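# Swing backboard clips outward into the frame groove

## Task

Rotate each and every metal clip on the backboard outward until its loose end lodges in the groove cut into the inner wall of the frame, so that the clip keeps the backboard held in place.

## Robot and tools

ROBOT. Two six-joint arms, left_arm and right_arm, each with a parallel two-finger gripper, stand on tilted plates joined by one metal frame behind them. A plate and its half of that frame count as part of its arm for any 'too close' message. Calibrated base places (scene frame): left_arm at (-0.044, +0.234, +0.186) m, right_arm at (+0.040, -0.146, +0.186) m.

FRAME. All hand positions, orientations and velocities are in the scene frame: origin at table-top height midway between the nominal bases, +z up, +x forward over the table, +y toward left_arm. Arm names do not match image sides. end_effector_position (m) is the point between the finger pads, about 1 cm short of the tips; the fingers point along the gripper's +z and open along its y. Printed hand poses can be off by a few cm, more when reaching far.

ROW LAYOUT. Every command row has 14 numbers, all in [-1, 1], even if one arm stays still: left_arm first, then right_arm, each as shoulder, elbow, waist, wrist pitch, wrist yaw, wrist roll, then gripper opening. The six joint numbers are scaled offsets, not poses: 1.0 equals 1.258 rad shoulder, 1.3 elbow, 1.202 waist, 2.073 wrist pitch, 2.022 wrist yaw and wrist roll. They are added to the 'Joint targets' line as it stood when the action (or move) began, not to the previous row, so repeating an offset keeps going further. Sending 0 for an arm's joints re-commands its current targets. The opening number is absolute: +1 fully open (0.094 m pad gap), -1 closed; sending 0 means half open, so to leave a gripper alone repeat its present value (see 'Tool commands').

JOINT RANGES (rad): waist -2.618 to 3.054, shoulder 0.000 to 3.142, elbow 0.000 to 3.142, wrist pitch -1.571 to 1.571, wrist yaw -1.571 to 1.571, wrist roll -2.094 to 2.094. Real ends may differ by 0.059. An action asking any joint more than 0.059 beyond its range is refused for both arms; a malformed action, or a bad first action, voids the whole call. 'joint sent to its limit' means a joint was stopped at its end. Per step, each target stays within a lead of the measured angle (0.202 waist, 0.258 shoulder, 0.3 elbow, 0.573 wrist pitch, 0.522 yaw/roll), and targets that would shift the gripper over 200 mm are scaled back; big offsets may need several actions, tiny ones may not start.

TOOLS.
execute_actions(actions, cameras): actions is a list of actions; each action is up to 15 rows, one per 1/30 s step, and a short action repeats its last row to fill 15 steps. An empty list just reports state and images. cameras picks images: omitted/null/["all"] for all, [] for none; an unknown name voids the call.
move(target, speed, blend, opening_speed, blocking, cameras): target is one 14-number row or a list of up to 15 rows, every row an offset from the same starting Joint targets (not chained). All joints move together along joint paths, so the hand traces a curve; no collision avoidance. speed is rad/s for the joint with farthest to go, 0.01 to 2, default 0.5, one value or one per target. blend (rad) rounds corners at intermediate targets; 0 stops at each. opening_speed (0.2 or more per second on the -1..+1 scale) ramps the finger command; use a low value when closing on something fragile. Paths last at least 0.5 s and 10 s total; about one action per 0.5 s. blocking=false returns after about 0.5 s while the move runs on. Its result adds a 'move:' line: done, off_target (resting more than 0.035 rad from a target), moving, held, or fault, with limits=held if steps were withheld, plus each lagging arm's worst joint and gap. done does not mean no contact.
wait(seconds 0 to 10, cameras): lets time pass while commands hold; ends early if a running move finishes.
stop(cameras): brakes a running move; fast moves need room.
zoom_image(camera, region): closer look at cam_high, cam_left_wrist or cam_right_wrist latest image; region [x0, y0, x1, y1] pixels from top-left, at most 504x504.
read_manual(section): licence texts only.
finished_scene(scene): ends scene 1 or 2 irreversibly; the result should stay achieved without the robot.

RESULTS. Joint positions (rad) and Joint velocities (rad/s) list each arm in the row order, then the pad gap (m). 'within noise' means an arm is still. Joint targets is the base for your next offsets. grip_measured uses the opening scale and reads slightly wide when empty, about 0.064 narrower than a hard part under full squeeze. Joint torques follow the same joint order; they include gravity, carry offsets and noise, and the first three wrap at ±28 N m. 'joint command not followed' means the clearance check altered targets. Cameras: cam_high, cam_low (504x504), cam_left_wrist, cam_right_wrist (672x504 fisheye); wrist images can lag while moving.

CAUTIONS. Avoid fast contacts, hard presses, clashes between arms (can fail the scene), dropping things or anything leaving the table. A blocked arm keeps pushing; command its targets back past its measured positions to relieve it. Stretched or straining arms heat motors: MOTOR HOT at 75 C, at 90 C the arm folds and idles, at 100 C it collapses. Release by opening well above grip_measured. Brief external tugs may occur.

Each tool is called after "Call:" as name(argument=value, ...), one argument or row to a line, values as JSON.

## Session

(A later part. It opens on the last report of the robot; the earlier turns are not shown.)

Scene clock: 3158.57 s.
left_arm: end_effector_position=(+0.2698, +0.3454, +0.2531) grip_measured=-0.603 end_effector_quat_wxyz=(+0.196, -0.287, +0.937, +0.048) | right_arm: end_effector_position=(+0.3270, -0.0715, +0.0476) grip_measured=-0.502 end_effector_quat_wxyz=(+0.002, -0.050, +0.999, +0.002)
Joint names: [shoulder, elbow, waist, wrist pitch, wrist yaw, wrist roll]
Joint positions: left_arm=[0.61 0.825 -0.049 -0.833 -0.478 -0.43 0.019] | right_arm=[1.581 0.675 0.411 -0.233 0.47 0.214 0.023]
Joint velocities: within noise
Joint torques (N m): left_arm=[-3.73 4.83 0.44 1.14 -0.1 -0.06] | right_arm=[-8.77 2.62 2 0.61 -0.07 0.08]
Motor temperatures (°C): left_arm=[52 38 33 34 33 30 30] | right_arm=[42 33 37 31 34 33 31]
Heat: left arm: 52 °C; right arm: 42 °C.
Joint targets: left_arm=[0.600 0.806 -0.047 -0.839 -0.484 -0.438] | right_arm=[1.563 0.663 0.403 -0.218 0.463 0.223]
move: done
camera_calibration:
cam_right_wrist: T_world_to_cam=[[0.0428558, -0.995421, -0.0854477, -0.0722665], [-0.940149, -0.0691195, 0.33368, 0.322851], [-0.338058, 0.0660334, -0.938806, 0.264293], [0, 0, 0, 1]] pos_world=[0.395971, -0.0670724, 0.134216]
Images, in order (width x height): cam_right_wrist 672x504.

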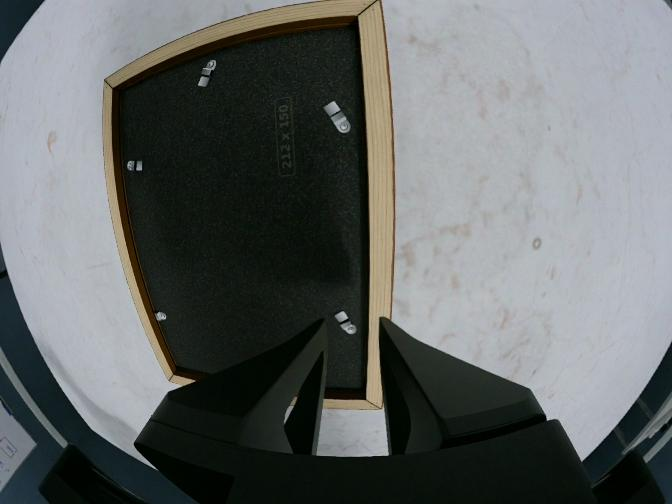

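Call:
move(
  target=[0,0,0,0,0,0,-0.6,0.0819,-0.02,-0.0341,0.0526,-0.0101,-0.0257,-0.245],
  speed=0.4,
  cameras=["cam_right_wrist"],
)

Call:
zoom_image(
  camera="cam_right_wrist",
  region=[290, 260, 430, 365],
)

Scene clock: 3199.63 s.
left_arm: end_effector_position=(+0.2698, +0.3454, +0.2531) grip_measured=-0.603 end_effector_quat_wxyz=(+0.196, -0.287, +0.937, +0.048) | right_arm: end_effector_position=(+0.3205, -0.0737, +0.0268) grip_measured=-0.247 end_effector_quat_wxyz=(-0.002, -0.049, +0.999, +0.003)
Joint names: [shoulder, elbow, waist, wrist pitch, wrist yaw, wrist roll]
Joint positions: left_arm=[0.61 0.825 -0.049 -0.833 -0.478 -0.43 0.019] | right_arm=[1.649 0.645 0.371 -0.124 0.449 0.179 0.035]
Joint velocities: within noise
Joint torques (N m): left_arm=[-3.7 4.82 0.44 1.13 -0.09 -0.05] | right_arm=[-5.55 2.33 1.92 0.65 -0.08 -0.11]
Motor temperatures (°C): left_arm=[52 38 33 34 33 30 30] | right_arm=[39 32 35 31 34 33 31]
Heat: left arm: 52 °C; right arm: 39 °C.
Joint targets: left_arm=[0.600 0.806 -0.047 -0.839 -0.484 -0.438] | right_arm=[1.666 0.637 0.362 -0.109 0.442 0.171]
move: done
camera_calibration:
cam_right_wrist: T_world_to_cam=[[0.0395254, -0.995403, -0.0872341, -0.0747522], [-0.938056, -0.0670392, 0.339935, 0.322845], [-0.344221, 0.0683944, -0.936394, 0.24472], [0, 0, 0, 1]] pos_world=[0.390039, -0.0695028, 0.112887]
Images, in order (width x height): cam_right_wrist 672x504.

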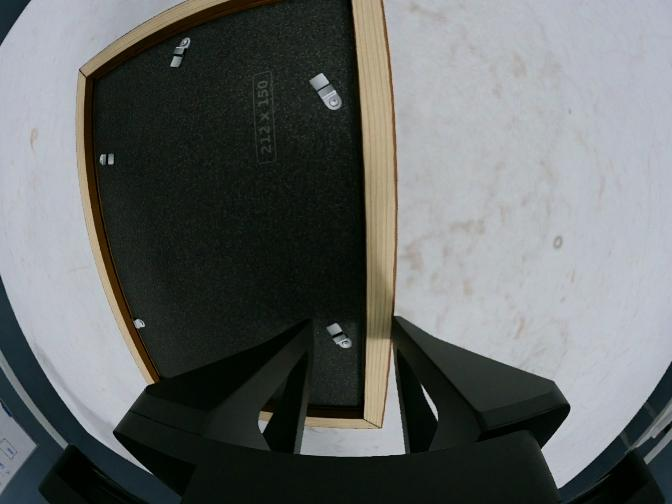

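Scaled by 3.600 from the camera's 672x504 image, which has a finer 960x720 frame.

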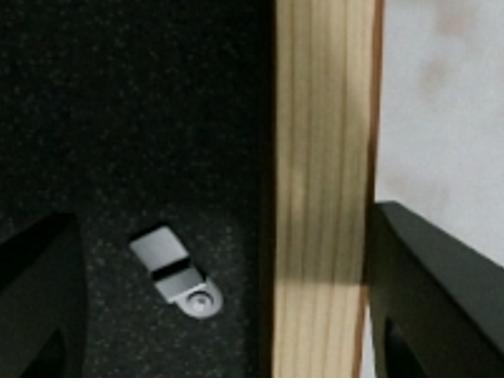

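Call:
move(
  target=[0,0,0,0,0,0,-0.6,0.0262,-0.0023,-0.0208,0.02,-0.0077,-0.0148,-0.23],
  speed=0.1,
  cameras=["cam_right_wrist"],
)

Call:
zoom_image(
  camera="cam_right_wrist",
  region=[290, 260, 430, 365],
)

Scene clock: 3230.87 s.
left_arm: end_effector_position=(+0.2698, +0.3454, +0.2531) grip_measured=-0.603 end_effector_quat_wxyz=(+0.196, -0.287, +0.937, +0.048) | right_arm: end_effector_position=(+0.3216, -0.0754, +0.0181) grip_measured=-0.232 end_effector_quat_wxyz=(-0.002, -0.051, +0.999, +0.005)
Joint names: [shoulder, elbow, waist, wrist pitch, wrist yaw, wrist roll]
Joint positions: left_arm=[0.61 0.825 -0.049 -0.833 -0.478 -0.43 0.019] | right_arm=[1.679 0.645 0.346 -0.083 0.434 0.15 0.036]
Joint velocities: within noise
Joint torques (N m): left_arm=[-3.69 4.86 0.44 1.13 -0.1 -0.05] | right_arm=[-5.27 1.88 2 0.6 -0.09 -0.1]
Motor temperatures (°C): left_arm=[51 38 33 35 33 30 30] | right_arm=[38 31 35 31 34 33 31]
Heat: left arm: 51 °C; right arm: 38 °C.
Joint targets: left_arm=[0.600 0.806 -0.047 -0.839 -0.484 -0.438] | right_arm=[1.699 0.634 0.337 -0.067 0.427 0.141]
move: done
camera_calibration:
cam_right_wrist: T_world_to_cam=[[0.0441163, -0.994799, -0.0918049, -0.0786745], [-0.937603, -0.0729538, 0.339969, 0.326132], [-0.344898, 0.0710784, -0.935945, 0.237514], [0, 0, 0, 1]] pos_world=[0.391171, -0.0713549, 0.104203]
Images, in order (width x height): cam_right_wrist 672x504.

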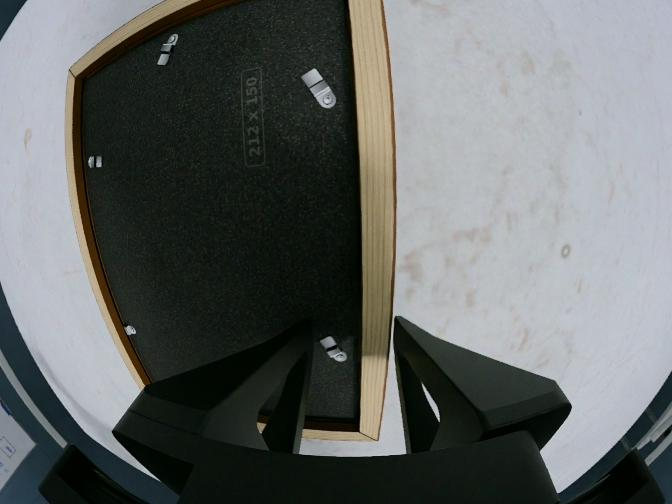

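Scaled by 3.600 from the camera's 672x504 image, which has a finer 960x720 frame.

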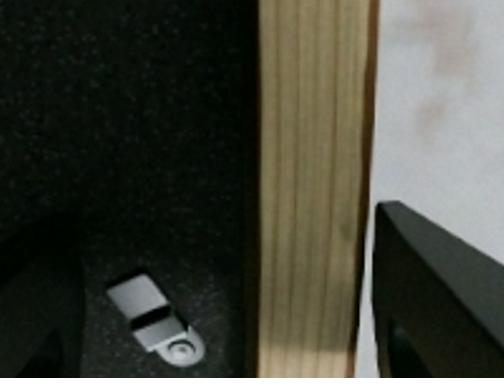

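Call:
move(
  target=[
    [0,0,0,0,0,0,-0.6,-0.024,0,0,0,0,0,-0.23],
    [0,0,0,0,0,0,-0.6,-0.0429,-0.0092,-0.0166,0.0,-0.0035,-0.0114,-0.5],
  ],
  speed=[0.1,0.03],
  opening_speed=0.25,
  cameras=["cam_right_wrist"],
)

Call:
zoom_image(
  camera="cam_right_wrist",
  region=[290, 280, 430, 385],
)

Scene clock: 3254.63 s.
left_arm: end_effector_position=(+0.2698, +0.3454, +0.2531) grip_measured=-0.603 end_effector_quat_wxyz=(+0.196, -0.287, +0.937, +0.048) | right_arm: end_effector_position=(+0.3207, -0.0808, +0.0179) grip_measured=-0.498 end_effector_quat_wxyz=(-0.002, -0.053, +0.999, +0.006)
Joint names: [shoulder, elbow, waist, wrist pitch, wrist yaw, wrist roll]
Joint positions: left_arm=[0.61 0.825 -0.049 -0.833 -0.478 -0.43 0.019] | right_arm=[1.665 0.633 0.326 -0.077 0.423 0.126 0.024]
Joint velocities: within noise
Joint torques (N m): left_arm=[-3.7 4.85 0.42 1.13 -0.1 -0.06] | right_arm=[-9.2 1.8 1.69 0.51 -0.06 -0.12]
Motor temperatures (°C): left_arm=[51 38 33 35 33 30 30] | right_arm=[39 31 34 31 34 33 31]
Heat: left arm: 51 °C; right arm: 39 °C.
Joint targets: left_arm=[0.600 0.806 -0.047 -0.839 -0.484 -0.438] | right_arm=[1.645 0.622 0.317 -0.067 0.420 0.118]
move: done
camera_calibration:
cam_right_wrist: T_world_to_cam=[[0.0481655, -0.994368, -0.0944098, -0.0852437], [-0.937055, -0.0777109, 0.340425, 0.324333], [-0.345844, 0.0720704, -0.93552, 0.237778], [0, 0, 0, 1]] pos_world=[0.390257, -0.0766961, 0.103987]
Images, in order (width x height): cam_right_wrist 672x504.

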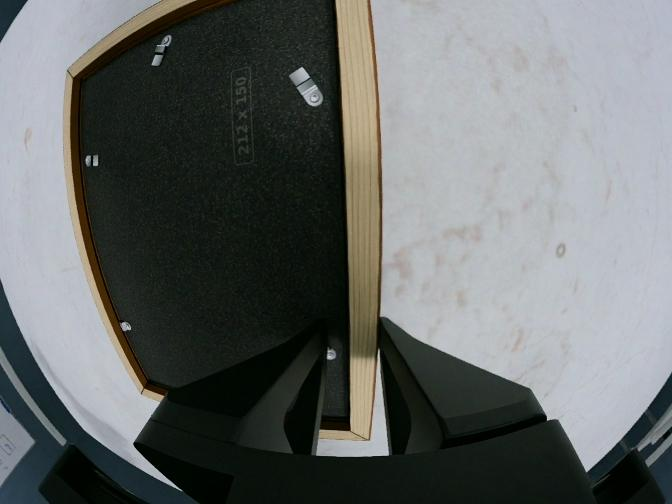

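Scaled by 3.600 from the camera's 672x504 image, which has a finer 960x720 frame.

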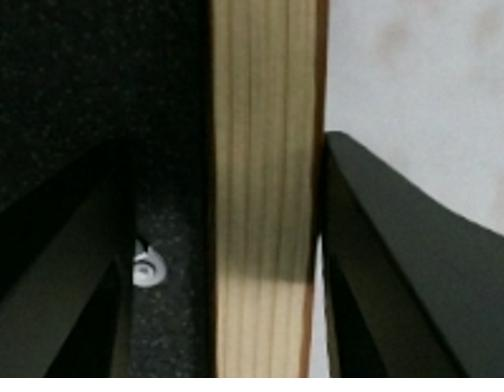

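Call:
move(
  target=[
    [0,0,0,0,0,0,-0.6,0,0,0,0,0,0,-0.23],
    [0,0,0,0,0,0,-0.6,0.004,0.0269,0.0449,-0.0198,0.0119,0.0203,-0.23],
    [0,0,0,0,0,0,-0.6,0.0485,0.0269,0.0158,0.0024,0.0035,0.0114,-0.23],
  ],
  speed=[0.2,0.2,0.1],
  cameras=["cam_right_wrist"],
)

Call:
zoom_image(
  camera="cam_right_wrist",
  region=[290, 280, 430, 385],
)

Scene clock: 3284.13 s.
left_arm: end_effector_position=(+0.2698, +0.3454, +0.2531) grip_measured=-0.603 end_effector_quat_wxyz=(+0.196, -0.287, +0.937, +0.048) | right_arm: end_effector_position=(+0.3203, -0.0749, +0.0167) grip_measured=-0.232 end_effector_quat_wxyz=(-0.004, -0.054, +0.999, +0.005)
Joint names: [shoulder, elbow, waist, wrist pitch, wrist yaw, wrist roll]
Joint positions: left_arm=[0.61 0.825 -0.049 -0.833 -0.478 -0.43 0.019] | right_arm=[1.686 0.645 0.346 -0.08 0.433 0.145 0.036]
Joint velocities: within noise
Joint torques (N m): left_arm=[-3.71 4.86 0.43 1.14 -0.1 -0.04] | right_arm=[-5.34 3.74 1.89 0.61 -0.06 -0.1]
Motor temperatures (°C): left_arm=[50 38 33 35 33 30 30] | right_arm=[40 31 34 31 34 33 31]
Heat: left arm: 50 °C; right arm: 40 °C.
Joint targets: left_arm=[0.600 0.806 -0.047 -0.839 -0.484 -0.438] | right_arm=[1.706 0.657 0.336 -0.062 0.427 0.141]
move: done
camera_calibration:
cam_right_wrist: T_world_to_cam=[[0.0501519, -0.994461, -0.0923664, -0.0801466], [-0.93571, -0.07912, 0.343784, 0.324312], [-0.349188, 0.0691867, -0.934495, 0.236931], [0, 0, 0, 1]] pos_world=[0.390215, -0.0704356, 0.102514]
Images, in order (width x height): cam_right_wrist 672x504.

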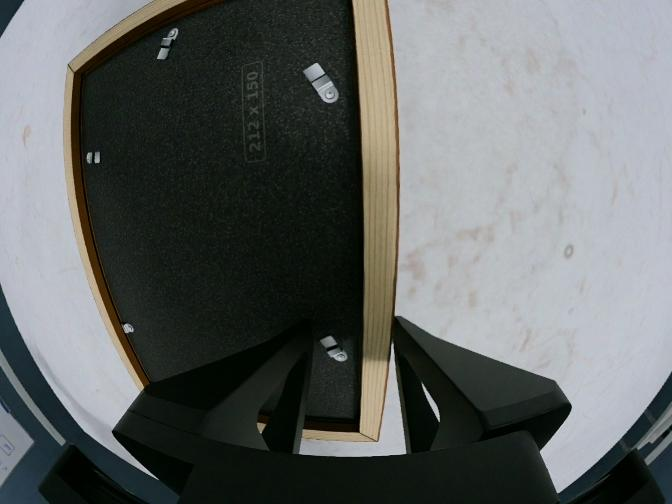

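Scaled by 3.600 from the camera's 672x504 image, which has a finer 960x720 frame.

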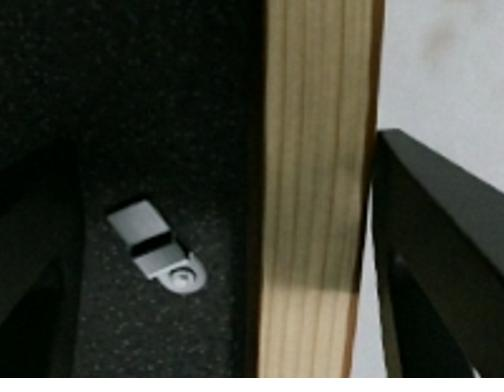

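Call:
move(
  target=[0,0,0,0,0,0,-0.6,-0.0127,-0.0269,-0.0158,0.0,-0.004,-0.0138,-0.5],
  speed=0.03,
  opening_speed=0.2,
  cameras=["cam_right_wrist"],
)

Call:
zoom_image(
  camera="cam_right_wrist",
  region=[290, 280, 430, 385],
)

Scene clock: 3294.17 s.
left_arm: end_effector_position=(+0.2698, +0.3454, +0.2531) grip_measured=-0.603 end_effector_quat_wxyz=(+0.196, -0.287, +0.937, +0.048) | right_arm: end_effector_position=(+0.3203, -0.0797, +0.0165) grip_measured=-0.497 end_effector_quat_wxyz=(-0.004, -0.057, +0.998, +0.003)
Joint names: [shoulder, elbow, waist, wrist pitch, wrist yaw, wrist roll]
Joint positions: left_arm=[0.61 0.825 -0.049 -0.833 -0.478 -0.43 0.019] | right_arm=[1.678 0.64 0.332 -0.08 0.432 0.127 0.024]
Joint velocities: within noise
Joint torques (N m): left_arm=[-3.71 4.88 0.44 1.14 -0.1 -0.06] | right_arm=[-6.2 1.28 1.4 0.6 -0.14 -0.21]
Motor temperatures (°C): left_arm=[50 38 33 35 33 30 30] | right_arm=[40 31 34 31 34 33 31]
Heat: left arm: 50 °C; right arm: 40 °C.
Joint targets: left_arm=[0.600 0.806 -0.047 -0.839 -0.484 -0.438] | right_arm=[1.690 0.622 0.317 -0.062 0.419 0.113]
move: done
camera_calibration:
cam_right_wrist: T_world_to_cam=[[0.0553247, -0.994663, -0.087093, -0.0866502], [-0.935086, -0.0821979, 0.344756, 0.323469], [-0.350075, 0.0623659, -0.934643, 0.236813], [0, 0, 0, 1]] pos_world=[0.390168, -0.0743683, 0.102271]
Images, in order (width x height): cam_right_wrist 672x504.

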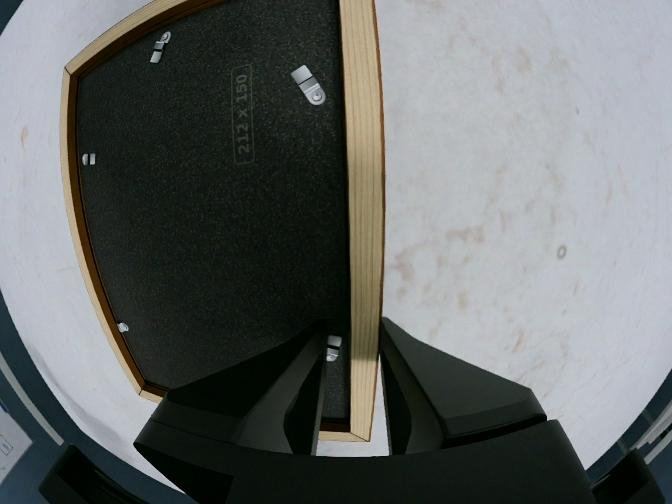

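Scaled by 3.600 from the camera's 672x504 image, which has a finer 960x720 frame.

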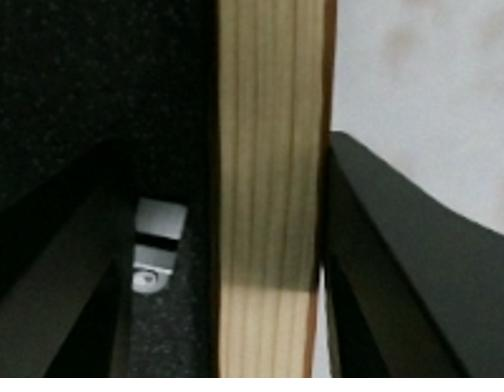

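Call:
move(
  target=[0,0,0,0,0,0,-0.6,-0.0064,-0.0054,-0.01,0.001,-0.002,-0.0064,-0.628],
  speed=0.03,
  opening_speed=0.2,
  cameras=["cam_right_wrist"],
)

Call:
zoom_image(
  camera="cam_right_wrist",
  region=[290, 280, 430, 385],
)

Scene clock: 3305.80 s.
left_arm: end_effector_position=(+0.2698, +0.3454, +0.2531) grip_measured=-0.603 end_effector_quat_wxyz=(+0.196, -0.287, +0.937, +0.048) | right_arm: end_effector_position=(+0.3204, -0.0828, +0.0165) grip_measured=-0.625 end_effector_quat_wxyz=(-0.003, -0.058, +0.998, +0.002)
Joint names: [shoulder, elbow, waist, wrist pitch, wrist yaw, wrist roll]
Joint positions: left_arm=[0.61 0.825 -0.049 -0.833 -0.478 -0.43 0.019] | right_arm=[1.67 0.634 0.322 -0.075 0.428 0.113 0.018]
Joint velocities: within noise
Joint torques (N m): left_arm=[-3.66 4.85 0.43 1.15 -0.1 -0.05] | right_arm=[-6.01 1.1 1.31 0.55 -0.11 -0.18]
Motor temperatures (°C): left_arm=[50 37 33 35 33 30 30] | right_arm=[39 31 34 31 34 33 31]
Heat: left arm: 50 °C; right arm: 39 °C.
Joint targets: left_arm=[0.600 0.806 -0.047 -0.839 -0.484 -0.438] | right_arm=[1.682 0.615 0.305 -0.060 0.415 0.100]
move: done
camera_calibration:
cam_right_wrist: T_world_to_cam=[[0.057792, -0.994536, -0.0869437, -0.0905602], [-0.935575, -0.0843433, 0.342908, 0.323333], [-0.348367, 0.061525, -0.935337, 0.236421], [0, 0, 0, 1]] pos_world=[0.390097, -0.0773402, 0.102386]
Images, in order (width x height): cam_right_wrist 672x504.

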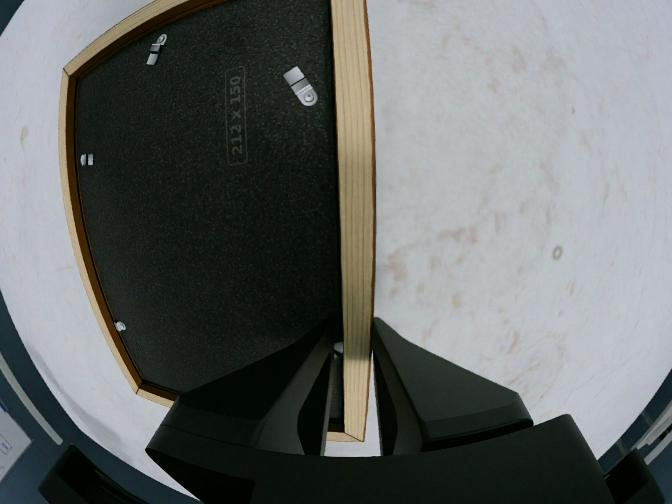

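Scaled by 3.600 from the camera's 672x504 image, which has a finer 960x720 frame.

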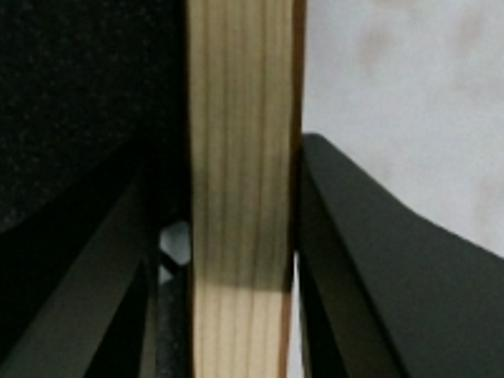

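Call:
move(
  target=[0,0,0,0,0,0,-0.6,-0.0035,-0.0027,-0.005,0.0,-0.001,-0.0032,-0.7],
  speed=0.03,
  opening_speed=0.2,
  cameras=["cam_right_wrist"],
)

Call:
zoom_image(
  camera="cam_right_wrist",
  region=[290, 280, 430, 385],
)

Scene clock: 3314.23 s.
left_arm: end_effector_position=(+0.2698, +0.3454, +0.2531) grip_measured=-0.603 end_effector_quat_wxyz=(+0.196, -0.287, +0.937, +0.048) | right_arm: end_effector_position=(+0.3205, -0.0844, +0.0166) grip_measured=-0.697 end_effector_quat_wxyz=(-0.003, -0.059, +0.998, +0.001)
Joint names: [shoulder, elbow, waist, wrist pitch, wrist yaw, wrist roll]
Joint positions: left_arm=[0.61 0.825 -0.049 -0.833 -0.478 -0.43 0.019] | right_arm=[1.666 0.631 0.318 -0.073 0.428 0.107 0.014]
Joint velocities: left_arm=[-0.046 0.002 -0.012 0.007 0.066 0.037 0] | right_arm=[within noise]
Joint torques (N m): left_arm=[-3.7 4.83 0.44 1.14 -0.11 -0.05] | right_arm=[-6.01 1.2 1.02 0.61 -0.16 -0.14]
Motor temperatures (°C): left_arm=[50 37 33 35 33 30 30] | right_arm=[39 31 34 31 34 33 31]
Heat: left arm: 50 °C; right arm: 39 °C.
Joint targets: left_arm=[0.600 0.806 -0.047 -0.839 -0.484 -0.438] | right_arm=[1.678 0.611 0.299 -0.060 0.413 0.093]
move: done
camera_calibration:
cam_right_wrist: T_world_to_cam=[[0.0600595, -0.994589, -0.0847652, -0.092887], [-0.93604, -0.0856133, 0.34132, 0.323363], [-0.34673, 0.0588441, -0.936117, 0.235952], [0, 0, 0, 1]] pos_world=[0.390071, -0.0785847, 0.102636]
Images, in order (width x height): cam_right_wrist 672x504.

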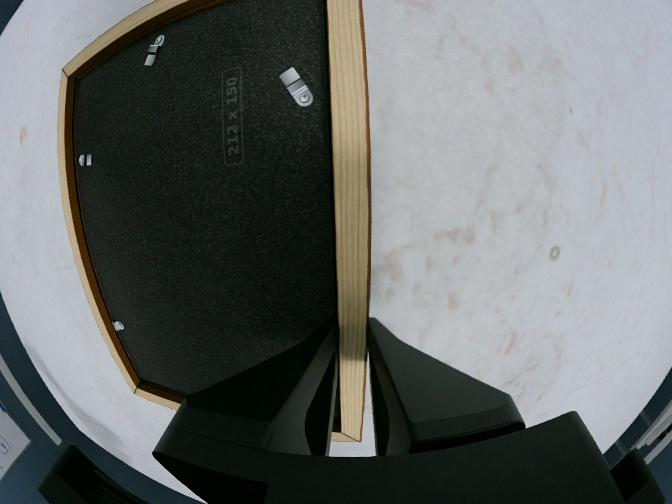

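Scaled by 3.600 from the camera's 672x504 image, which has a finer 960x720 frame.

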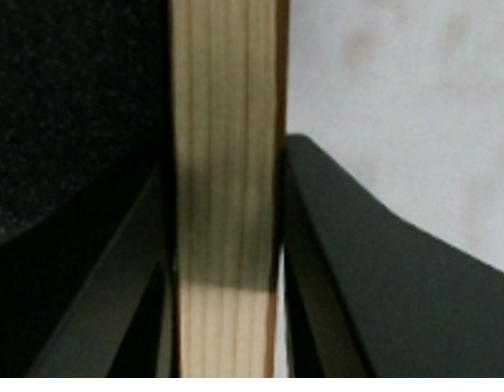

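Call:
move(
  target=[
    [0,0,0,0,0,0,-0.6,0,0,0,0,0,0,-0.5],
    [0,0,0,0,0,0,-0.6,-0.0739,0.0262,0.0557,-0.0521,0.0183,0.0282,-0.5],
    [0,0,0,0,0,0,-0.6,-0.0262,-0.0169,0.1156,-0.0224,0.0356,-0.6588,-0.6],
  ],
  speed=[0.3,0.3,0.8],
  cameras=["cam_right_wrist"],
)

Call:
zoom_image(
  camera="cam_right_wrist",
  region=[290, 260, 410, 350],
)

Scene clock: 3342.30 s.
left_arm: end_effector_position=(+0.2698, +0.3454, +0.2531) grip_measured=-0.603 end_effector_quat_wxyz=(+0.196, -0.287, +0.937, +0.048) | right_arm: end_effector_position=(+0.3080, -0.0689, +0.0333) grip_measured=-0.598 end_effector_quat_wxyz=(+0.000, +0.701, -0.713, +0.004)
Joint names: [shoulder, elbow, waist, wrist pitch, wrist yaw, wrist roll]
Joint positions: left_arm=[0.61 0.825 -0.049 -0.833 -0.478 -0.43 0.019] | right_arm=[1.626 0.6 0.421 -0.119 0.483 -1.231 0.019]
Joint velocities: within noise
Joint torques (N m): left_arm=[-3.7 4.81 0.43 1.14 -0.1 -0.06] | right_arm=[-4.72 2 3.9 0.54 0.02 -0.12]
Motor temperatures (°C): left_arm=[49 37 33 35 33 30 30] | right_arm=[38 31 34 31 34 33 31]
Heat: left arm: 49 °C; right arm: 38 °C.
Joint targets: left_arm=[0.600 0.806 -0.047 -0.839 -0.484 -0.438] | right_arm=[1.645 0.589 0.438 -0.107 0.485 -1.239]
move: done
camera_calibration:
cam_right_wrist: T_world_to_cam=[[0.994414, -0.0733715, -0.0758756, -0.299903], [-0.04325, -0.939001, 0.341184, -0.0265279], [-0.0962805, -0.335996, -0.936929, 0.141959], [0, 0, 0, 1]] pos_world=[0.310748, 0.000783701, 0.119301]
Images, in order (width x height): cam_right_wrist 672x504.

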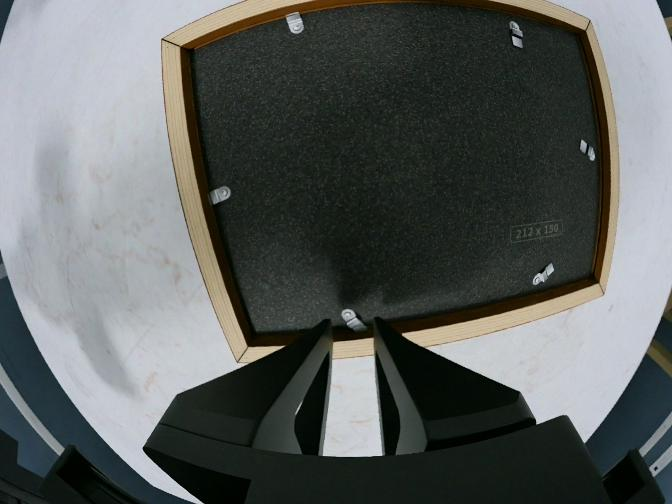

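Scaled by 4.200 from the camera's 672x504 image, which has a finer 960x720 frame.

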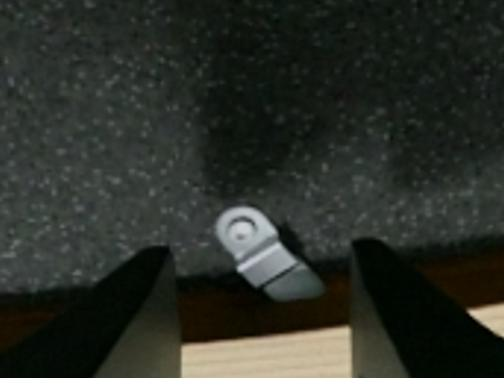

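Call:
move(
  target=[0,0,0,0,0,0,-0.6,0.0612,0.0177,-0.0366,0.0417,-0.0119,-0.0124,-0.6],
  speed=0.1,
  cameras=["cam_right_wrist"],
)

Call:
zoom_image(
  camera="cam_right_wrist",
  region=[290, 280, 410, 370],
)

Scene clock: 3371.50 s.
left_arm: end_effector_position=(+0.2698, +0.3454, +0.2531) grip_measured=-0.603 end_effector_quat_wxyz=(+0.196, -0.287, +0.937, +0.048) | right_arm: end_effector_position=(+0.3054, -0.0661, +0.0172) grip_measured=-0.598 end_effector_quat_wxyz=(+0.002, +0.705, -0.709, +0.003)
Joint names: [shoulder, elbow, waist, wrist pitch, wrist yaw, wrist roll]
Joint positions: left_arm=[0.61 0.825 -0.049 -0.833 -0.478 -0.43 0.019] | right_arm=[1.701 0.6 0.404 -0.041 0.476 -1.255 0.019]
Joint velocities: within noise
Joint torques (N m): left_arm=[-3.74 4.88 0.42 1.13 -0.11 -0.06] | right_arm=[-4.98 3.73 1.98 0.61 -0.11 -0.12]
Motor temperatures (°C): left_arm=[49 37 33 35 33 30 30] | right_arm=[37 31 35 31 34 33 31]
Heat: left arm: 49 °C; right arm: 37 °C.
Joint targets: left_arm=[0.600 0.806 -0.047 -0.839 -0.484 -0.438] | right_arm=[1.722 0.612 0.394 -0.020 0.461 -1.264]
move: done
camera_calibration:
cam_right_wrist: T_world_to_cam=[[0.99468, -0.0640251, -0.0806981, -0.297721], [-0.0325571, -0.938625, 0.343399, -0.0217813], [-0.0977314, -0.338945, -0.935716, 0.12786], [0, 0, 0, 1]] pos_world=[0.307924, 0.00383133, 0.103094]
Images, in order (width x height): cam_right_wrist 672x504.

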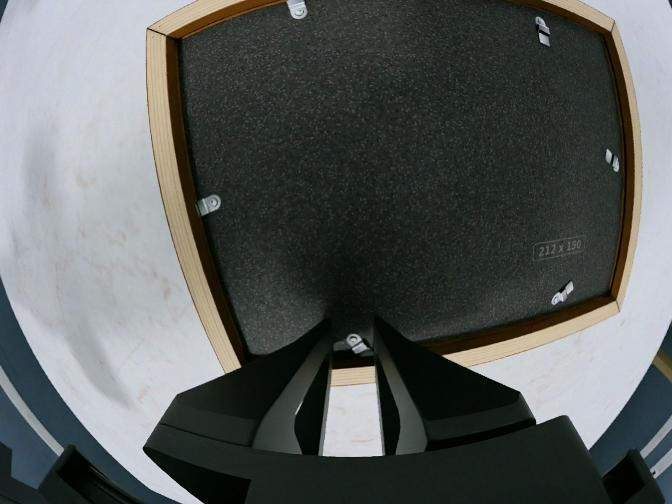

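Scaled by 4.200 from the camera's 672x504 image, which has a finer 960x720 frame.

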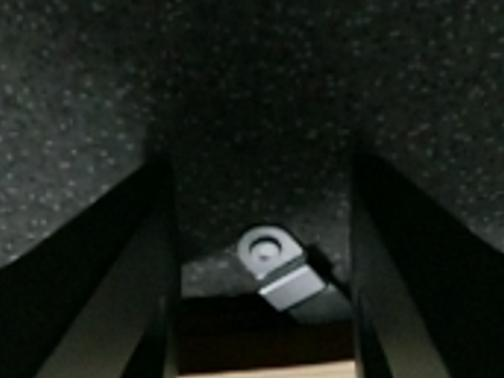

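Call:
move(
  target=[0,0,0,0,0,0,-0.6,0,0,0,0,0,0,-1],
  opening_speed=0.2,
  cameras=[],
)

Call:
move(
  target=[0,0,0,0,0,0,-0.6,0,0,0,0,0,0,-0.6],
  opening_speed=0.6,
  cameras=["cam_right_wrist"],
)

Call:
zoom_image(
  camera="cam_right_wrist",
  region=[290, 280, 410, 370],
)

Scene clock: 3383.43 s.
left_arm: end_effector_position=(+0.2698, +0.3454, +0.2531) grip_measured=-0.603 end_effector_quat_wxyz=(+0.196, -0.287, +0.937, +0.048) | right_arm: end_effector_position=(+0.3060, -0.0646, +0.0172) grip_measured=-0.988 end_effector_quat_wxyz=(-0.001, +0.705, -0.710, +0.001)
Joint names: [shoulder, elbow, waist, wrist pitch, wrist yaw, wrist roll]
Joint positions: left_arm=[0.61 0.825 -0.049 -0.833 -0.478 -0.43 0.019] | right_arm=[1.701 0.6 0.404 -0.036 0.469 -1.256 0.001]
Joint velocities: within noise
Joint torques (N m): left_arm=[-3.71 4.83 0.43 1.13 -0.09 -0.06] | right_arm=[-4.97 3.79 1.95 0.7 -0.1 -0.13]
Motor temperatures (°C): left_arm=[49 37 33 35 33 30 30] | right_arm=[38 31 34 31 34 33 31]
Heat: left arm: 49 °C; right arm: 38 °C.
Joint targets: left_arm=[0.600 0.806 -0.047 -0.839 -0.484 -0.438] | right_arm=[1.722 0.612 0.394 -0.020 0.461 -1.264]
move: done
No camera images: "cameras" was empty.

Scene clock: 3384.30 s.
left_arm: end_effector_position=(+0.2698, +0.3454, +0.2531) grip_measured=-0.603 end_effector_quat_wxyz=(+0.196, -0.287, +0.937, +0.048) | right_arm: end_effector_position=(+0.3103, -0.0640, +0.0176) grip_measured=-0.602 end_effector_quat_wxyz=(-0.006, +0.702, -0.712, +0.005)
Joint names: [shoulder, elbow, waist, wrist pitch, wrist yaw, wrist roll]
Joint positions: left_arm=[0.61 0.825 -0.049 -0.833 -0.478 -0.43 0.019] | right_arm=[1.701 0.606 0.404 -0.029 0.473 -1.256 0.019]
Joint velocities: within noise
Joint torques (N m): left_arm=[-3.74 4.85 0.46 1.14 -0.09 -0.06] | right_arm=[-5.05 3.21 2.04 0.56 -0.09 -0.07]
Motor temperatures (°C): left_arm=[49 37 33 35 33 30 30] | right_arm=[38 31 34 31 34 33 31]
Heat: left arm: 49 °C; right arm: 38 °C.
Joint targets: left_arm=[0.600 0.806 -0.047 -0.839 -0.484 -0.438] | right_arm=[1.722 0.612 0.394 -0.020 0.461 -1.264]
move: done
camera_calibration:
cam_right_wrist: T_world_to_cam=[[0.995246, -0.0701359, -0.0675707, -0.30324], [-0.0435843, -0.941212, 0.334992, -0.0163767], [-0.0870933, -0.330455, -0.939795, 0.126693], [0, 0, 0, 1]] pos_world=[0.312119, 0.00518435, 0.104062]
Images, in order (width x height): cam_right_wrist 672x504.

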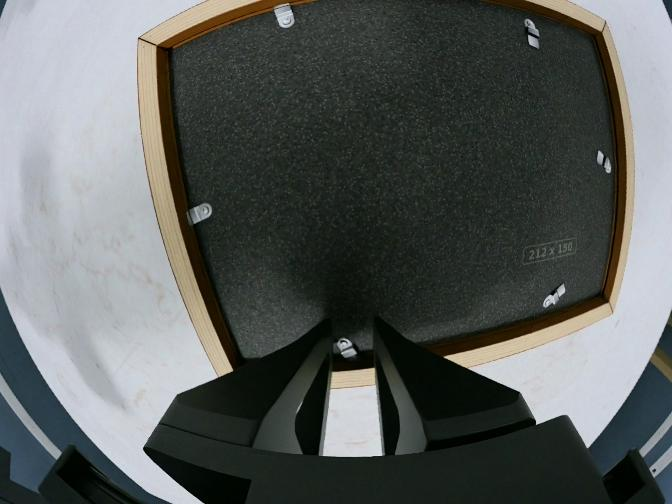

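Scaled by 4.200 from the camera's 672x504 image, which has a finer 960x720 frame.

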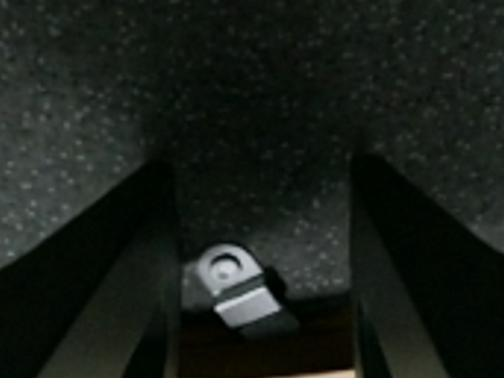

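Call:
move(
  target=[
    [0,0,0,0,0,0,-0.6,-0.0445,-0.0185,0.0308,-0.021,0.009,0.005,-0.6],
    [0,0,0,0,0,0,-0.6,0.0024,-0.0108,-0.0033,-0.001,0.0,-0.0025,-0.64],
  ],
  speed=[0.2,0.1],
  cameras=["cam_right_wrist"],
)

Call:
zoom_image(
  camera="cam_right_wrist",
  region=[290, 280, 410, 370],
)

Scene clock: 3403.23 s.
left_arm: end_effector_position=(+0.2698, +0.3454, +0.2531) grip_measured=-0.603 end_effector_quat_wxyz=(+0.196, -0.287, +0.937, +0.048) | right_arm: end_effector_position=(+0.3062, -0.0657, +0.0171) grip_measured=-0.638 end_effector_quat_wxyz=(+0.000, +0.706, -0.708, +0.002)
Joint names: [shoulder, elbow, waist, wrist pitch, wrist yaw, wrist roll]
Joint positions: left_arm=[0.61 0.825 -0.049 -0.833 -0.478 -0.43 0.019] | right_arm=[1.701 0.6 0.402 -0.036 0.473 -1.261 0.017]
Joint velocities: within noise
Joint torques (N m): left_arm=[-3.7 4.86 0.44 1.14 -0.09 -0.06] | right_arm=[-4.63 2.32 1.88 0.56 -0.11 -0.09]
Motor temperatures (°C): left_arm=[49 37 33 35 33 30 30] | right_arm=[38 31 34 31 34 33 31]
Heat: left arm: 49 °C; right arm: 38 °C.
Joint targets: left_arm=[0.600 0.806 -0.047 -0.839 -0.484 -0.438] | right_arm=[1.725 0.598 0.390 -0.022 0.461 -1.269]
move: done
camera_calibration:
cam_right_wrist: T_world_to_cam=[[0.995024, -0.0613253, -0.0785267, -0.298437], [-0.0311115, -0.939966, 0.339846, -0.0218177], [-0.0946536, -0.335712, -0.937197, 0.127243], [0, 0, 0, 1]] pos_world=[0.308317, 0.00390742, 0.103231]
Images, in order (width x height): cam_right_wrist 672x504.

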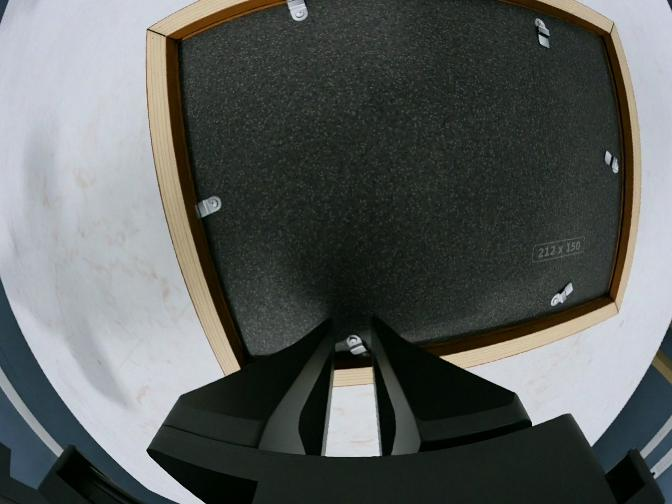

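Scaled by 4.200 from the camera's 672x504 image, which has a finer 960x720 frame.

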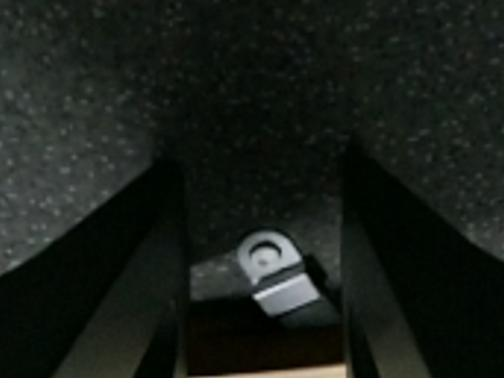

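Call:
move(
  target=[0,0,0,0,0,0,-0.6,0.002,0,0,0.001,0,0,-1],
  opening_speed=0.2,
  cameras=["cam_right_wrist"],
)

Call:
zoom_image(
  camera="cam_right_wrist",
  region=[290, 280, 410, 370],
)

Scene clock: 3414.77 s.
left_arm: end_effector_position=(+0.2698, +0.3454, +0.2531) grip_measured=-0.603 end_effector_quat_wxyz=(+0.196, -0.287, +0.937, +0.048) | right_arm: end_effector_position=(+0.3060, -0.0650, +0.0171) grip_measured=-0.988 end_effector_quat_wxyz=(-0.001, +0.706, -0.708, +0.001)
Joint names: [shoulder, elbow, waist, wrist pitch, wrist yaw, wrist roll]
Joint positions: left_arm=[0.61 0.825 -0.049 -0.833 -0.478 -0.43 0.019] | right_arm=[1.701 0.6 0.402 -0.036 0.469 -1.261 0.001]
Joint velocities: within noise
Joint torques (N m): left_arm=[-3.71 4.85 0.43 1.14 -0.1 -0.06] | right_arm=[-4.27 2.47 1.85 0.65 -0.06 -0.12]
Motor temperatures (°C): left_arm=[48 37 32 35 33 30 30] | right_arm=[38 31 34 31 34 33 31]
Heat: left arm: 48 °C; right arm: 38 °C.
Joint targets: left_arm=[0.600 0.806 -0.047 -0.839 -0.484 -0.438] | right_arm=[1.727 0.598 0.390 -0.020 0.461 -1.269]
move: done
camera_calibration:
cam_right_wrist: T_world_to_cam=[[0.994963, -0.0607833, -0.0797136, -0.298176], [-0.030588, -0.94136, 0.336016, -0.0213116], [-0.0954633, -0.331885, -0.938477, 0.127995], [0, 0, 0, 1]] pos_world=[0.308241, 0.00429351, 0.103512]
Images, in order (width x height): cam_right_wrist 672x504.

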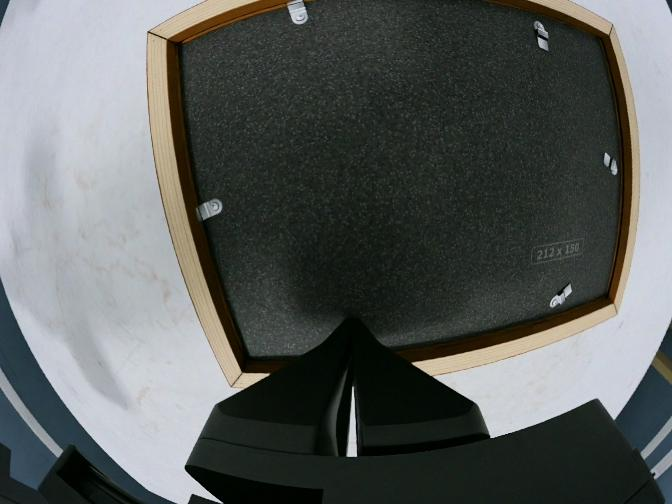

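Scaled by 4.200 from the camera's 672x504 image, which has a finer 960x720 frame.

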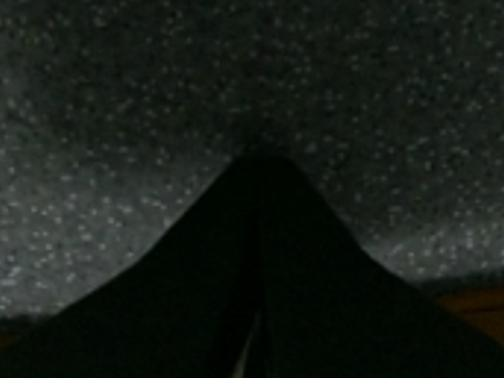

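Call:
move(
  target=[
    [0,0,0,0,0,0,-0.6,0,0,0,0,0,0,-0.6],
    [0,0,0,0,0,0,-0.6,-0.0493,-0.0115,0.0291,-0.0222,0.009,-0.02,-0.6],
    [0,0,0,0,0,0,-0.6,-0.0072,-0.0115,-0.005,0,-0.0015,-0.02,-0.64],
  ],
  speed=[0.2,0.2,0.1],
  cameras=["cam_right_wrist"],
)

Call:
zoom_image(
  camera="cam_right_wrist",
  region=[290, 280, 410, 370],
)

Scene clock: 3431.93 s.
left_arm: end_effector_position=(+0.2698, +0.3454, +0.2531) grip_measured=-0.603 end_effector_quat_wxyz=(+0.196, -0.287, +0.937, +0.048) | right_arm: end_effector_position=(+0.3058, -0.0680, +0.0172) grip_measured=-0.638 end_effector_quat_wxyz=(+0.000, +0.718, -0.696, +0.003)
Joint names: [shoulder, elbow, waist, wrist pitch, wrist yaw, wrist roll]
Joint positions: left_arm=[0.61 0.825 -0.049 -0.833 -0.478 -0.43 0.019] | right_arm=[1.695 0.594 0.396 -0.034 0.471 -1.301 0.017]
Joint velocities: within noise
Joint torques (N m): left_arm=[-3.71 4.85 0.47 1.15 -0.11 -0.05] | right_arm=[-4.7 1.62 1.78 0.62 -0.11 -0.1]
Motor temperatures (°C): left_arm=[48 37 32 35 33 30 30] | right_arm=[37 31 34 31 34 33 32]
Heat: left arm: 48 °C; right arm: 37 °C.
Joint targets: left_arm=[0.600 0.806 -0.047 -0.839 -0.484 -0.438] | right_arm=[1.718 0.584 0.384 -0.020 0.457 -1.309]
move: done
camera_calibration:
cam_right_wrist: T_world_to_cam=[[0.996561, -0.0273748, -0.0782127, -0.296355], [0.000941954, -0.940054, 0.341025, -0.0338058], [-0.0828596, -0.339926, -0.936795, 0.122606], [0, 0, 0, 1]] pos_world=[0.305526, 0.00178519, 0.103207]
Images, in order (width x height): cam_right_wrist 672x504.

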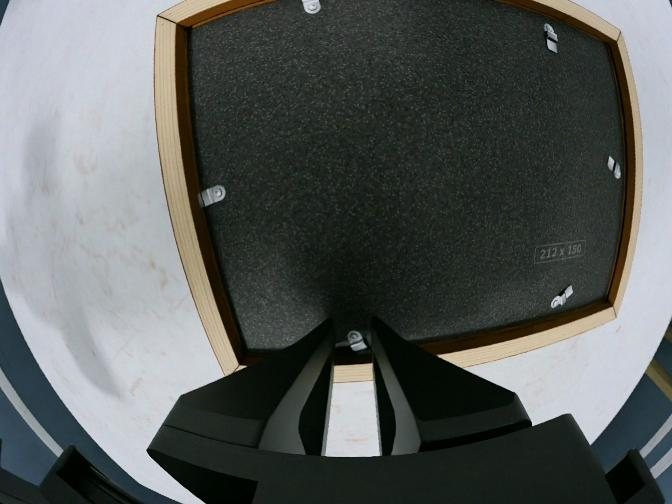

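Scaled by 4.200 from the camera's 672x504 image, which has a finer 960x720 frame.

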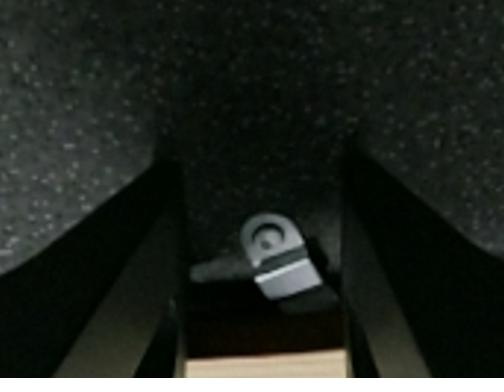

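Call:
move(
  target=[0,0,0,0,0,0,-0.6,0.003,0,0,0.002,0,0,-1],
  opening_speed=0.2,
  cameras=[],
)

Call:
move(
  target=[0,0,0,0,0,0,-0.6,0,0,0,0,0,0,-0.5],
  opening_speed=0.6,
  cameras=["cam_right_wrist"],
)

Call:
zoom_image(
  camera="cam_right_wrist",
  region=[290, 280, 410, 370],
)

Scene clock: 3446.53 s.
left_arm: end_effector_position=(+0.2698, +0.3454, +0.2531) grip_measured=-0.603 end_effector_quat_wxyz=(+0.196, -0.287, +0.937, +0.048) | right_arm: end_effector_position=(+0.3060, -0.0666, +0.0172) grip_measured=-0.988 end_effector_quat_wxyz=(-0.003, +0.717, -0.697, +0.000)
Joint names: [shoulder, elbow, waist, wrist pitch, wrist yaw, wrist roll]
Joint positions: left_arm=[0.61 0.825 -0.049 -0.833 -0.478 -0.43 0.019] | right_arm=[1.695 0.594 0.396 -0.03 0.464 -1.302 0.001]
Joint velocities: within noise
Joint torques (N m): left_arm=[-3.69 4.81 0.44 1.14 -0.1 -0.06] | right_arm=[-4.38 1.68 1.84 0.62 -0.09 -0.1]
Motor temperatures (°C): left_arm=[48 37 32 35 33 30 30] | right_arm=[37 31 34 31 34 33 32]
Heat: left arm: 48 °C; right arm: 37 °C.
Joint targets: left_arm=[0.600 0.806 -0.047 -0.839 -0.484 -0.438] | right_arm=[1.722 0.584 0.384 -0.016 0.458 -1.309]
move: done
No camera images: "cameras" was empty.

Scene clock: 3447.60 s.
left_arm: end_effector_position=(+0.2698, +0.3454, +0.2531) grip_measured=-0.603 end_effector_quat_wxyz=(+0.196, -0.287, +0.937, +0.048) | right_arm: end_effector_position=(+0.3157, -0.0664, +0.0175) grip_measured=-0.502 end_effector_quat_wxyz=(-0.014, +0.712, -0.702, +0.015)
Joint names: [shoulder, elbow, waist, wrist pitch, wrist yaw, wrist roll]
Joint positions: left_arm=[0.61 0.825 -0.049 -0.833 -0.478 -0.43 0.019] | right_arm=[1.695 0.596 0.396 0.006 0.479 -1.303 0.023]
Joint velocities: within noise
Joint torques (N m): left_arm=[-3.71 4.86 0.43 1.13 -0.1 -0.05] | right_arm=[-4.48 1.73 1.84 0.32 -0.16 -0.08]
Motor temperatures (°C): left_arm=[48 37 32 35 33 30 30] | right_arm=[37 31 34 31 34 33 32]
Heat: left arm: 48 °C; right arm: 37 °C.
Joint targets: left_arm=[0.600 0.806 -0.047 -0.839 -0.484 -0.438] | right_arm=[1.722 0.584 0.384 -0.016 0.458 -1.309]
move: done
camera_calibration:
cam_right_wrist: T_world_to_cam=[[0.998193, -0.044015, -0.0408982, -0.30847], [-0.0277044, -0.941189, 0.336743, -0.0234039], [-0.0533147, -0.335001, -0.940708, 0.11533], [0, 0, 0, 1]] pos_world=[0.313413, 0.00303092, 0.103757]
Images, in order (width x height): cam_right_wrist 672x504.

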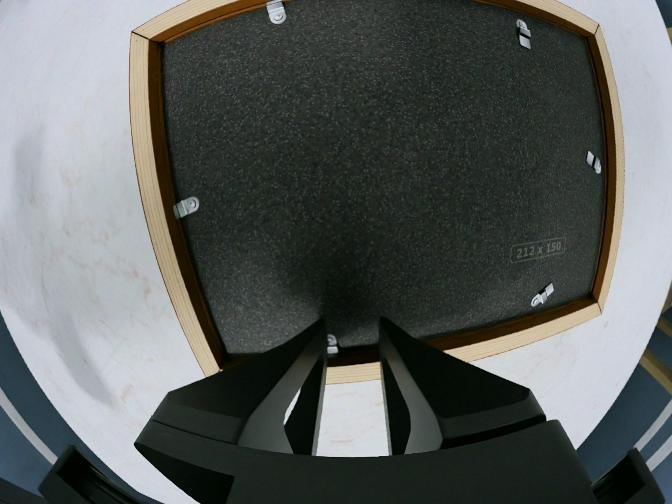

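Scaled by 4.200 from the camera's 672x504 image, which has a finer 960x720 frame.

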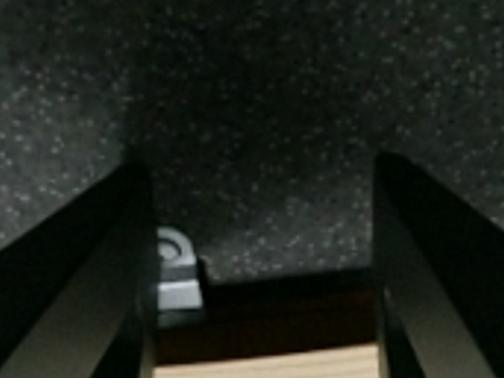

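Call:
move(
  target=[0,0,0,0,0,0,-0.6,-0.095,0,0.05,-0.05,0.012,0.02,-0.5],
  speed=0.3,
  cameras=["cam_right_wrist"],
)

Call:
zoom_image(
  camera="cam_right_wrist",
  region=[290, 250, 410, 340],
)

Scene clock: 3457.77 s.
left_arm: end_effector_position=(+0.2698, +0.3454, +0.2531) grip_measured=-0.603 end_effector_quat_wxyz=(+0.196, -0.287, +0.937, +0.048) | right_arm: end_effector_position=(+0.3111, -0.0657, +0.0353) grip_measured=-0.502 end_effector_quat_wxyz=(-0.012, +0.716, -0.698, +0.007)
Joint names: [shoulder, elbow, waist, wrist pitch, wrist yaw, wrist roll]
Joint positions: left_arm=[0.61 0.825 -0.049 -0.833 -0.478 -0.43 0.019] | right_arm=[1.617 0.593 0.428 -0.098 0.48 -1.277 0.023]
Joint velocities: within noise
Joint torques (N m): left_arm=[-3.74 4.85 0.44 1.14 -0.1 -0.05] | right_arm=[-8.02 2.39 3.71 0.35 -0.01 0.1]
Motor temperatures (°C): left_arm=[48 37 32 35 33 30 30] | right_arm=[37 31 34 31 34 33 31]
Heat: left arm: 48 °C; right arm: 37 °C.
Joint targets: left_arm=[0.600 0.806 -0.047 -0.839 -0.484 -0.438] | right_arm=[1.603 0.584 0.444 -0.120 0.482 -1.269]
move: done
camera_calibration:
cam_right_wrist: T_world_to_cam=[[0.997946, -0.0303026, -0.0564436, -0.301569], [-0.0100579, -0.944241, 0.329103, -0.0342888], [-0.0632691, -0.327859, -0.942606, 0.135744], [0, 0, 0, 1]] pos_world=[0.309193, 0.00298972, 0.122216]
Images, in order (width x height): cam_right_wrist 672x504.

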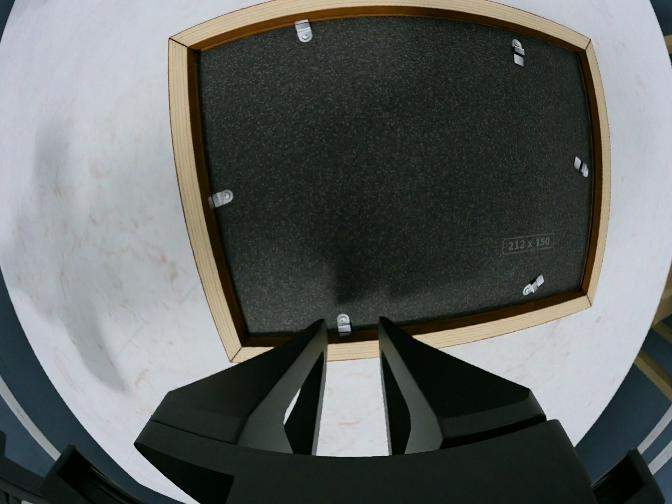

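Scaled by 4.200 from the camera's 672x504 image, which has a finer 960x720 frame.

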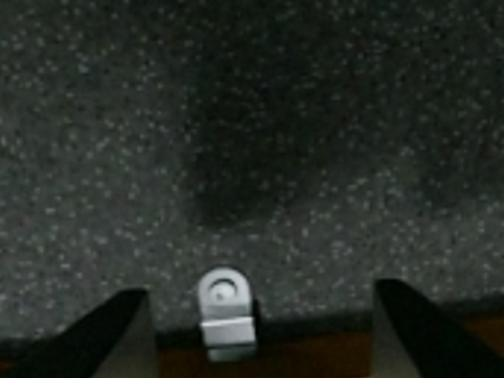

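Call:
move(
  target=[
    [0,0,0,0,0,0,-0.6,-0.0556,0,0.025,-0.043,0.005,0.02,-0.5],
    [0,0,0,0,0,0,-0.6,0.1558,0.4115,-0.0832,-0.1599,-0.0213,0.7201,-0.23],
  ],
  speed=[0.4,0.8],
  blend=0.03,
  cameras=["cam_right_wrist"],
)

Call:
zoom_image(
  camera="cam_right_wrist",
  region=[290, 250, 430, 355],
)

Scene clock: 3518.03 s.
left_arm: end_effector_position=(+0.2698, +0.3454, +0.2531) grip_measured=-0.603 end_effector_quat_wxyz=(+0.196, -0.287, +0.937, +0.048) | right_arm: end_effector_position=(+0.4252, -0.0616, +0.0461) grip_measured=-0.232 end_effector_quat_wxyz=(+0.006, -0.036, +0.999, +0.002)
Joint names: [shoulder, elbow, waist, wrist pitch, wrist yaw, wrist roll]
Joint positions: left_arm=[0.61 0.825 -0.049 -0.833 -0.478 -0.43 0.019] | right_arm=[1.773 1.103 0.353 -0.433 0.446 0.179 0.036]
Joint velocities: within noise
Joint torques (N m): left_arm=[-3.71 4.85 0.46 1.14 -0.1 -0.05] | right_arm=[-7.34 5.97 2.77 0.38 -0.04 0.06]
Motor temperatures (°C): left_arm=[47 37 32 35 33 30 30] | right_arm=[39 31 34 31 34 33 31]
Heat: left arm: 47 °C; right arm: 39 °C.
Joint targets: left_arm=[0.600 0.806 -0.047 -0.839 -0.484 -0.438] | right_arm=[1.798 1.119 0.344 -0.451 0.439 0.187]
move: done
camera_calibration:
cam_right_wrist: T_world_to_cam=[[0.0159221, -0.996075, -0.0870693, -0.0551705], [-0.944801, -0.0434893, 0.324746, 0.420357], [-0.327258, 0.0770925, -0.941785, 0.291572], [0, 0, 0, 1]] pos_world=[0.493451, -0.059151, 0.133285]
Images, in order (width x height): cam_right_wrist 672x504.

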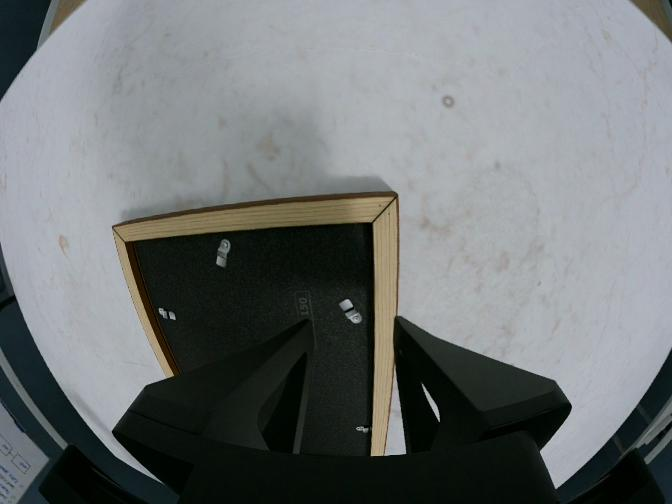

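Scaled by 3.600 from the camera's 672x504 image, which has a finer 960x720 frame.

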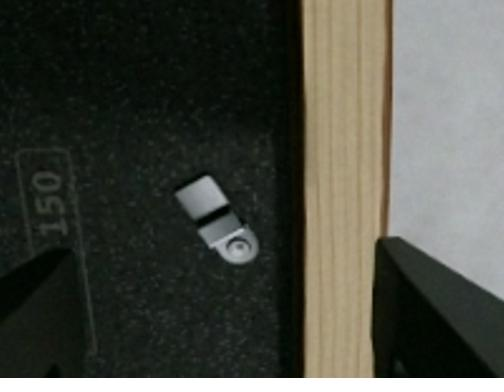

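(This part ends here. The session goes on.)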